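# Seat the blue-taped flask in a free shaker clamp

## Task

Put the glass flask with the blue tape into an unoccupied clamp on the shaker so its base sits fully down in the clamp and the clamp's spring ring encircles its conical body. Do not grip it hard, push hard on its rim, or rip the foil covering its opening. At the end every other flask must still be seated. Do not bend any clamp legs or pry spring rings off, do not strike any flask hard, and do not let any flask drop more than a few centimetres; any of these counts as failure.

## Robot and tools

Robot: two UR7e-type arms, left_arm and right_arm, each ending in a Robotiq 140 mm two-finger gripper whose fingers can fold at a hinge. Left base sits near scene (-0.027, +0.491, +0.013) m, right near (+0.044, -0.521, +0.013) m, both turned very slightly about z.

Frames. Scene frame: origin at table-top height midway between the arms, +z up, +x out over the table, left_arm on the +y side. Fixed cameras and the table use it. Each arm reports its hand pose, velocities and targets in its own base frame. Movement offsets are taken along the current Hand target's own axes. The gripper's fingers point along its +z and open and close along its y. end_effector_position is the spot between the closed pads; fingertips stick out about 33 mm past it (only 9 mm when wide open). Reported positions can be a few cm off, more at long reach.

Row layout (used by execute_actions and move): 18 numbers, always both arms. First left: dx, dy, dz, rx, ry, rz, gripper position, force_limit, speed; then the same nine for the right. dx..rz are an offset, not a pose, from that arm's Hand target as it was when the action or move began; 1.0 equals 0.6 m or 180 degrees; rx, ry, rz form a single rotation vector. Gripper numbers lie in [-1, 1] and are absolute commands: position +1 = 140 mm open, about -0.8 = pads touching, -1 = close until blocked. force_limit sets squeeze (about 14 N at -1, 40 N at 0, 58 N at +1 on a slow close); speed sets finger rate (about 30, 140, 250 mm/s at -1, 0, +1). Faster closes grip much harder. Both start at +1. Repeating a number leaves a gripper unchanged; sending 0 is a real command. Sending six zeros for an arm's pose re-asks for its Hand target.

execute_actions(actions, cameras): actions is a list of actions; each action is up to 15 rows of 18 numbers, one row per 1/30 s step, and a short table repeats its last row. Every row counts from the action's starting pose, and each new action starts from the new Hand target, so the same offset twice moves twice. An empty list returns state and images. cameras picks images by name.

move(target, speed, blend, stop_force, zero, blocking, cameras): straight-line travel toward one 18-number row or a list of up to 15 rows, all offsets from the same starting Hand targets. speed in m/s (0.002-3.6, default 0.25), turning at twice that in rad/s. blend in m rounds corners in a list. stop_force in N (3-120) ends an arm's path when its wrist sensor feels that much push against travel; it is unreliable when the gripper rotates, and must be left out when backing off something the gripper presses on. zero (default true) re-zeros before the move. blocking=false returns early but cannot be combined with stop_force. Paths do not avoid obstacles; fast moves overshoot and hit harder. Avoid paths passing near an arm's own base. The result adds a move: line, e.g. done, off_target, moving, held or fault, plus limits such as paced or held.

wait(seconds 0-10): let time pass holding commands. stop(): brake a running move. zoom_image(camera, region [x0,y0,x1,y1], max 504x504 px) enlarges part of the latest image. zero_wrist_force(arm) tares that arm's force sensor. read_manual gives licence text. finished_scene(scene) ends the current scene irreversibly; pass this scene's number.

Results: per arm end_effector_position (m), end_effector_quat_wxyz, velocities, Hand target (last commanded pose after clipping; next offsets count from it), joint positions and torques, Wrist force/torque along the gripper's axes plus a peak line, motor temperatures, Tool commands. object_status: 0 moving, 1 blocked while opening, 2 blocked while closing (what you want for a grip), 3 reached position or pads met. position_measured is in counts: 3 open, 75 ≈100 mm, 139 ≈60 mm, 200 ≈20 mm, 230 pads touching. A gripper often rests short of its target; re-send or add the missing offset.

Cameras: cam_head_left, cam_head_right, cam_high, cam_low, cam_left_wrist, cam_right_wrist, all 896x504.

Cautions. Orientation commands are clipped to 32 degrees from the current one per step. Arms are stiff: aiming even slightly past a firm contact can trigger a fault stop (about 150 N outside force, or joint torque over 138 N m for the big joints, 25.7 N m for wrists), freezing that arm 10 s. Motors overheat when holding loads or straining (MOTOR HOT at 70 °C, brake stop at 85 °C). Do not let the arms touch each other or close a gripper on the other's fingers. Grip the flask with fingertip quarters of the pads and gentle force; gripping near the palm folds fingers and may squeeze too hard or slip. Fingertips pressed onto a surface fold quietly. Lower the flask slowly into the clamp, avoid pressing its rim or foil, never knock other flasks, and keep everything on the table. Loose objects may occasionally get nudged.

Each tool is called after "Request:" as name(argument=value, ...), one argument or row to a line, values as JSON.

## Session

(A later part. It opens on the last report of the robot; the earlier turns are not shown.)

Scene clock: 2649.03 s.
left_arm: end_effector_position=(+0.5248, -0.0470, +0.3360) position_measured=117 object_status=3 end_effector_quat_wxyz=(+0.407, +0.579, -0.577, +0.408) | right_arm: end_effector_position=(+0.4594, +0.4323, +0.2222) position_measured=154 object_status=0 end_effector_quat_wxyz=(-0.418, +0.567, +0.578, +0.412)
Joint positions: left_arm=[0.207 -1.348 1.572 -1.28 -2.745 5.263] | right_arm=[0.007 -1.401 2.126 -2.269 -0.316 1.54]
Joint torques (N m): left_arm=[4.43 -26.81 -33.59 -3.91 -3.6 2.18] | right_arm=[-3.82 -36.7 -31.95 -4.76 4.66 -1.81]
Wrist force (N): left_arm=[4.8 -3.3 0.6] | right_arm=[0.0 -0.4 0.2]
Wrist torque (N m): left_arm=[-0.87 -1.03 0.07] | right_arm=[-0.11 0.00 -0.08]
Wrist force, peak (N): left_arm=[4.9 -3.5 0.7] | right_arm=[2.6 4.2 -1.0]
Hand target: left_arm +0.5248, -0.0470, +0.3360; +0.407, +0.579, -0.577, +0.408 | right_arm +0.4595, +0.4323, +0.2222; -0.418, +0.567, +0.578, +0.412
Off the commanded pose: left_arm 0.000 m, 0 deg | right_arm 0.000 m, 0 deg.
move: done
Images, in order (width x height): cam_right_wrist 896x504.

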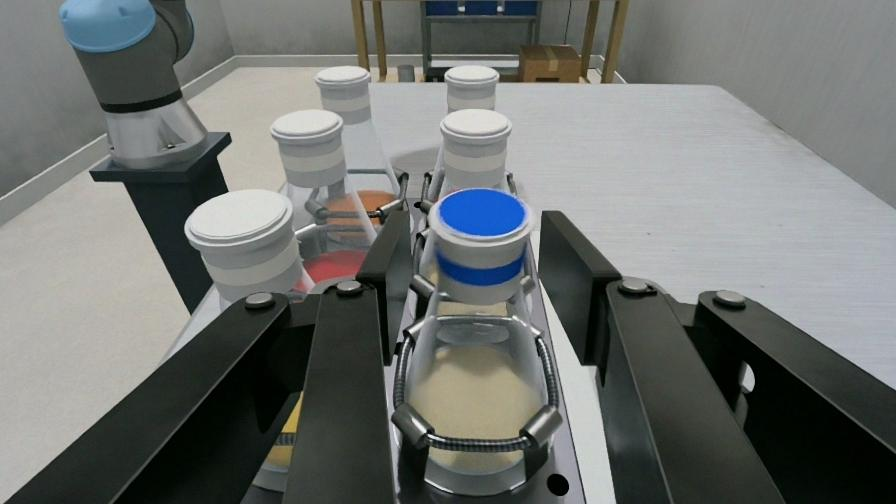

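Request:
move(
  target=[
    [0,0,0,0,0,0,0.1,-0.02,-1,-0.08,0,-0.233,0,0,0,-0.2,-0.02,-1],
    [0,0,0,0,0,0,0.1,-0.02,-1,0.1,0,-0.36,0,0,0,-0.2,-0.02,-1],
  ],
  speed=0.12,
  cameras=["cam_low","cam_head_left","cam_right_wrist"],
)

Request:
zoom_image(
  camera="cam_low",
  region=[380, 110, 540, 230],
)

Request:
zoom_image(
  camera="cam_right_wrist",
  region=[300, 150, 600, 454],
)

Scene clock: 2660.03 s.
left_arm: end_effector_position=(+0.5248, -0.0470, +0.3360) position_measured=117 object_status=3 end_effector_quat_wxyz=(+0.407, +0.579, -0.577, +0.408) | right_arm: end_effector_position=(+0.4622, +0.2456, +0.3464) position_measured=154 object_status=3 end_effector_quat_wxyz=(-0.418, +0.567, +0.578, +0.412)
Joint positions: left_arm=[0.207 -1.348 1.572 -1.28 -2.745 5.263] | right_arm=[-0.395 -1.569 1.742 -0.859 -0.512 0.617]
Joint torques (N m): left_arm=[4.46 -26.79 -33.42 -3.84 -3.7 2.06] | right_arm=[7.5 -10.23 -19.49 -0.14 3.58 1.86]
Wrist force (N): left_arm=[4.8 -3.3 0.4] | right_arm=[0.3 -0.3 0.0]
Wrist torque (N m): left_arm=[-0.88 -1.02 0.08] | right_arm=[-0.13 -0.06 0.02]
Wrist force, peak (N): left_arm=[5.0 -3.5 0.6] | right_arm=[2.0 0.0 -0.8]
Hand target: left_arm +0.5248, -0.0470, +0.3360; +0.407, +0.579, -0.577, +0.408 | right_arm +0.4622, +0.2456, +0.3464; -0.418, +0.567, +0.578, +0.412
Off the commanded pose: left_arm 0.000 m, 0 deg | right_arm 0.000 m, 0 deg.
move: done
Images, in order (width x height): cam_head_left 896x504, cam_low 896x504, cam_right_wrist 896x504.

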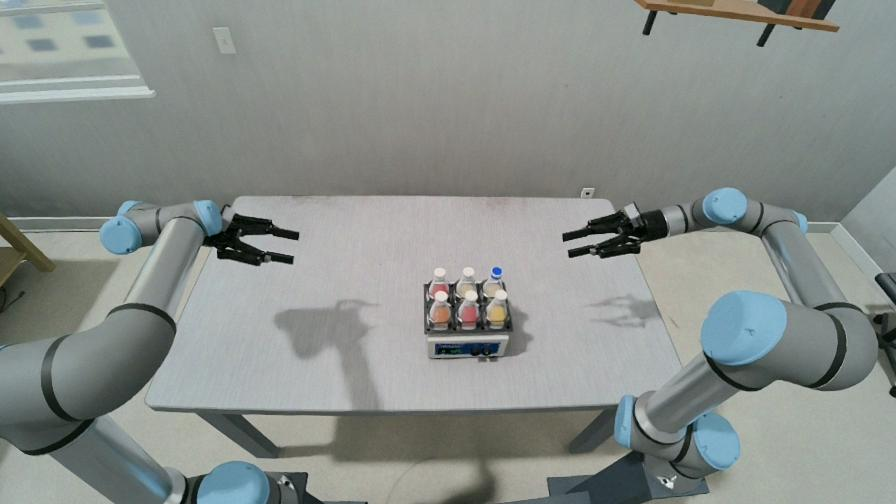

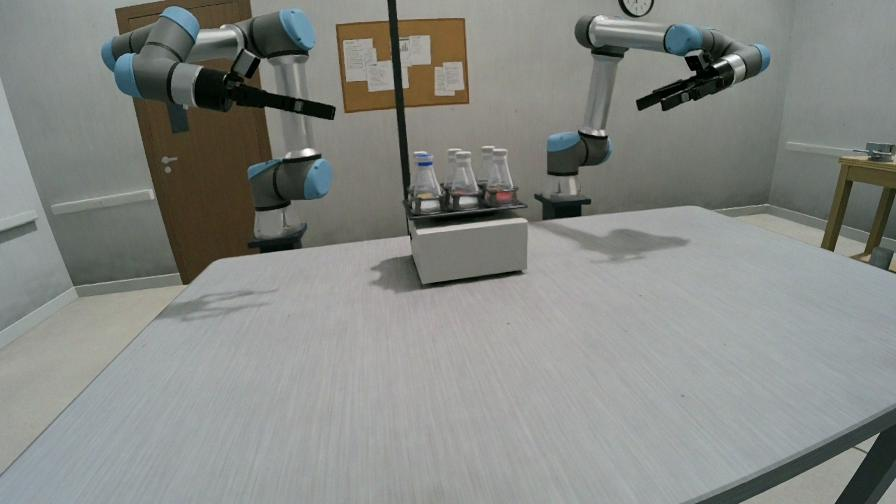

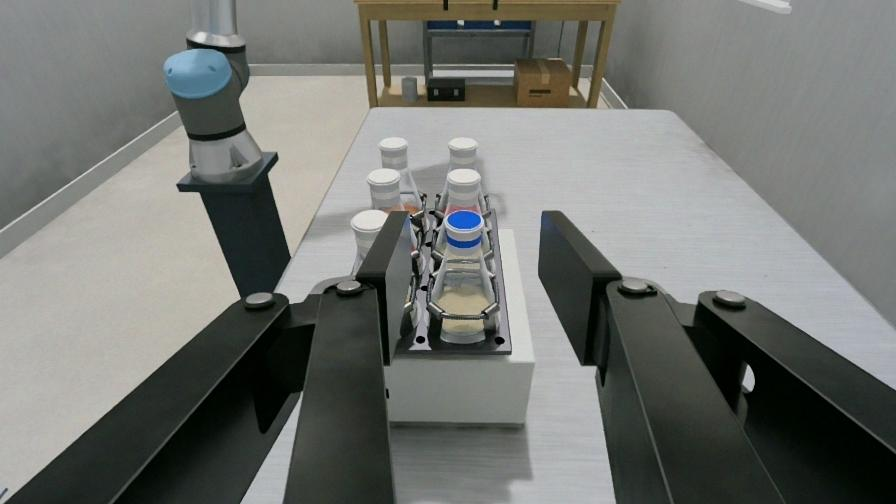

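Scaled by 3.150 from the camera's 896x504 image, which has a finer 1280x720 frame.

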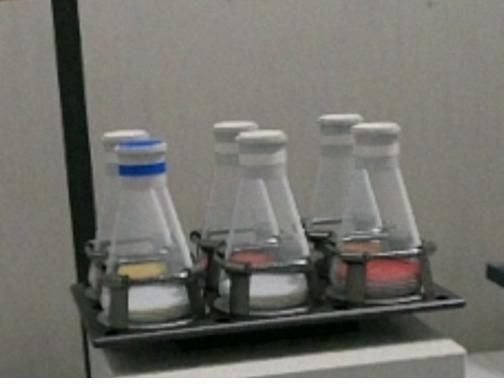

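Scaled by 1.658 from the camera's 896x504 image, which has a finer 1280x720 frame.

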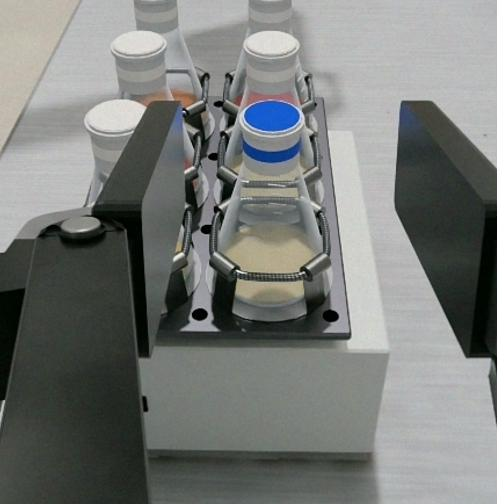

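Seated perfectly.

Request:
finished_scene(
  scene=1,
)

The scene is finished: the task was done.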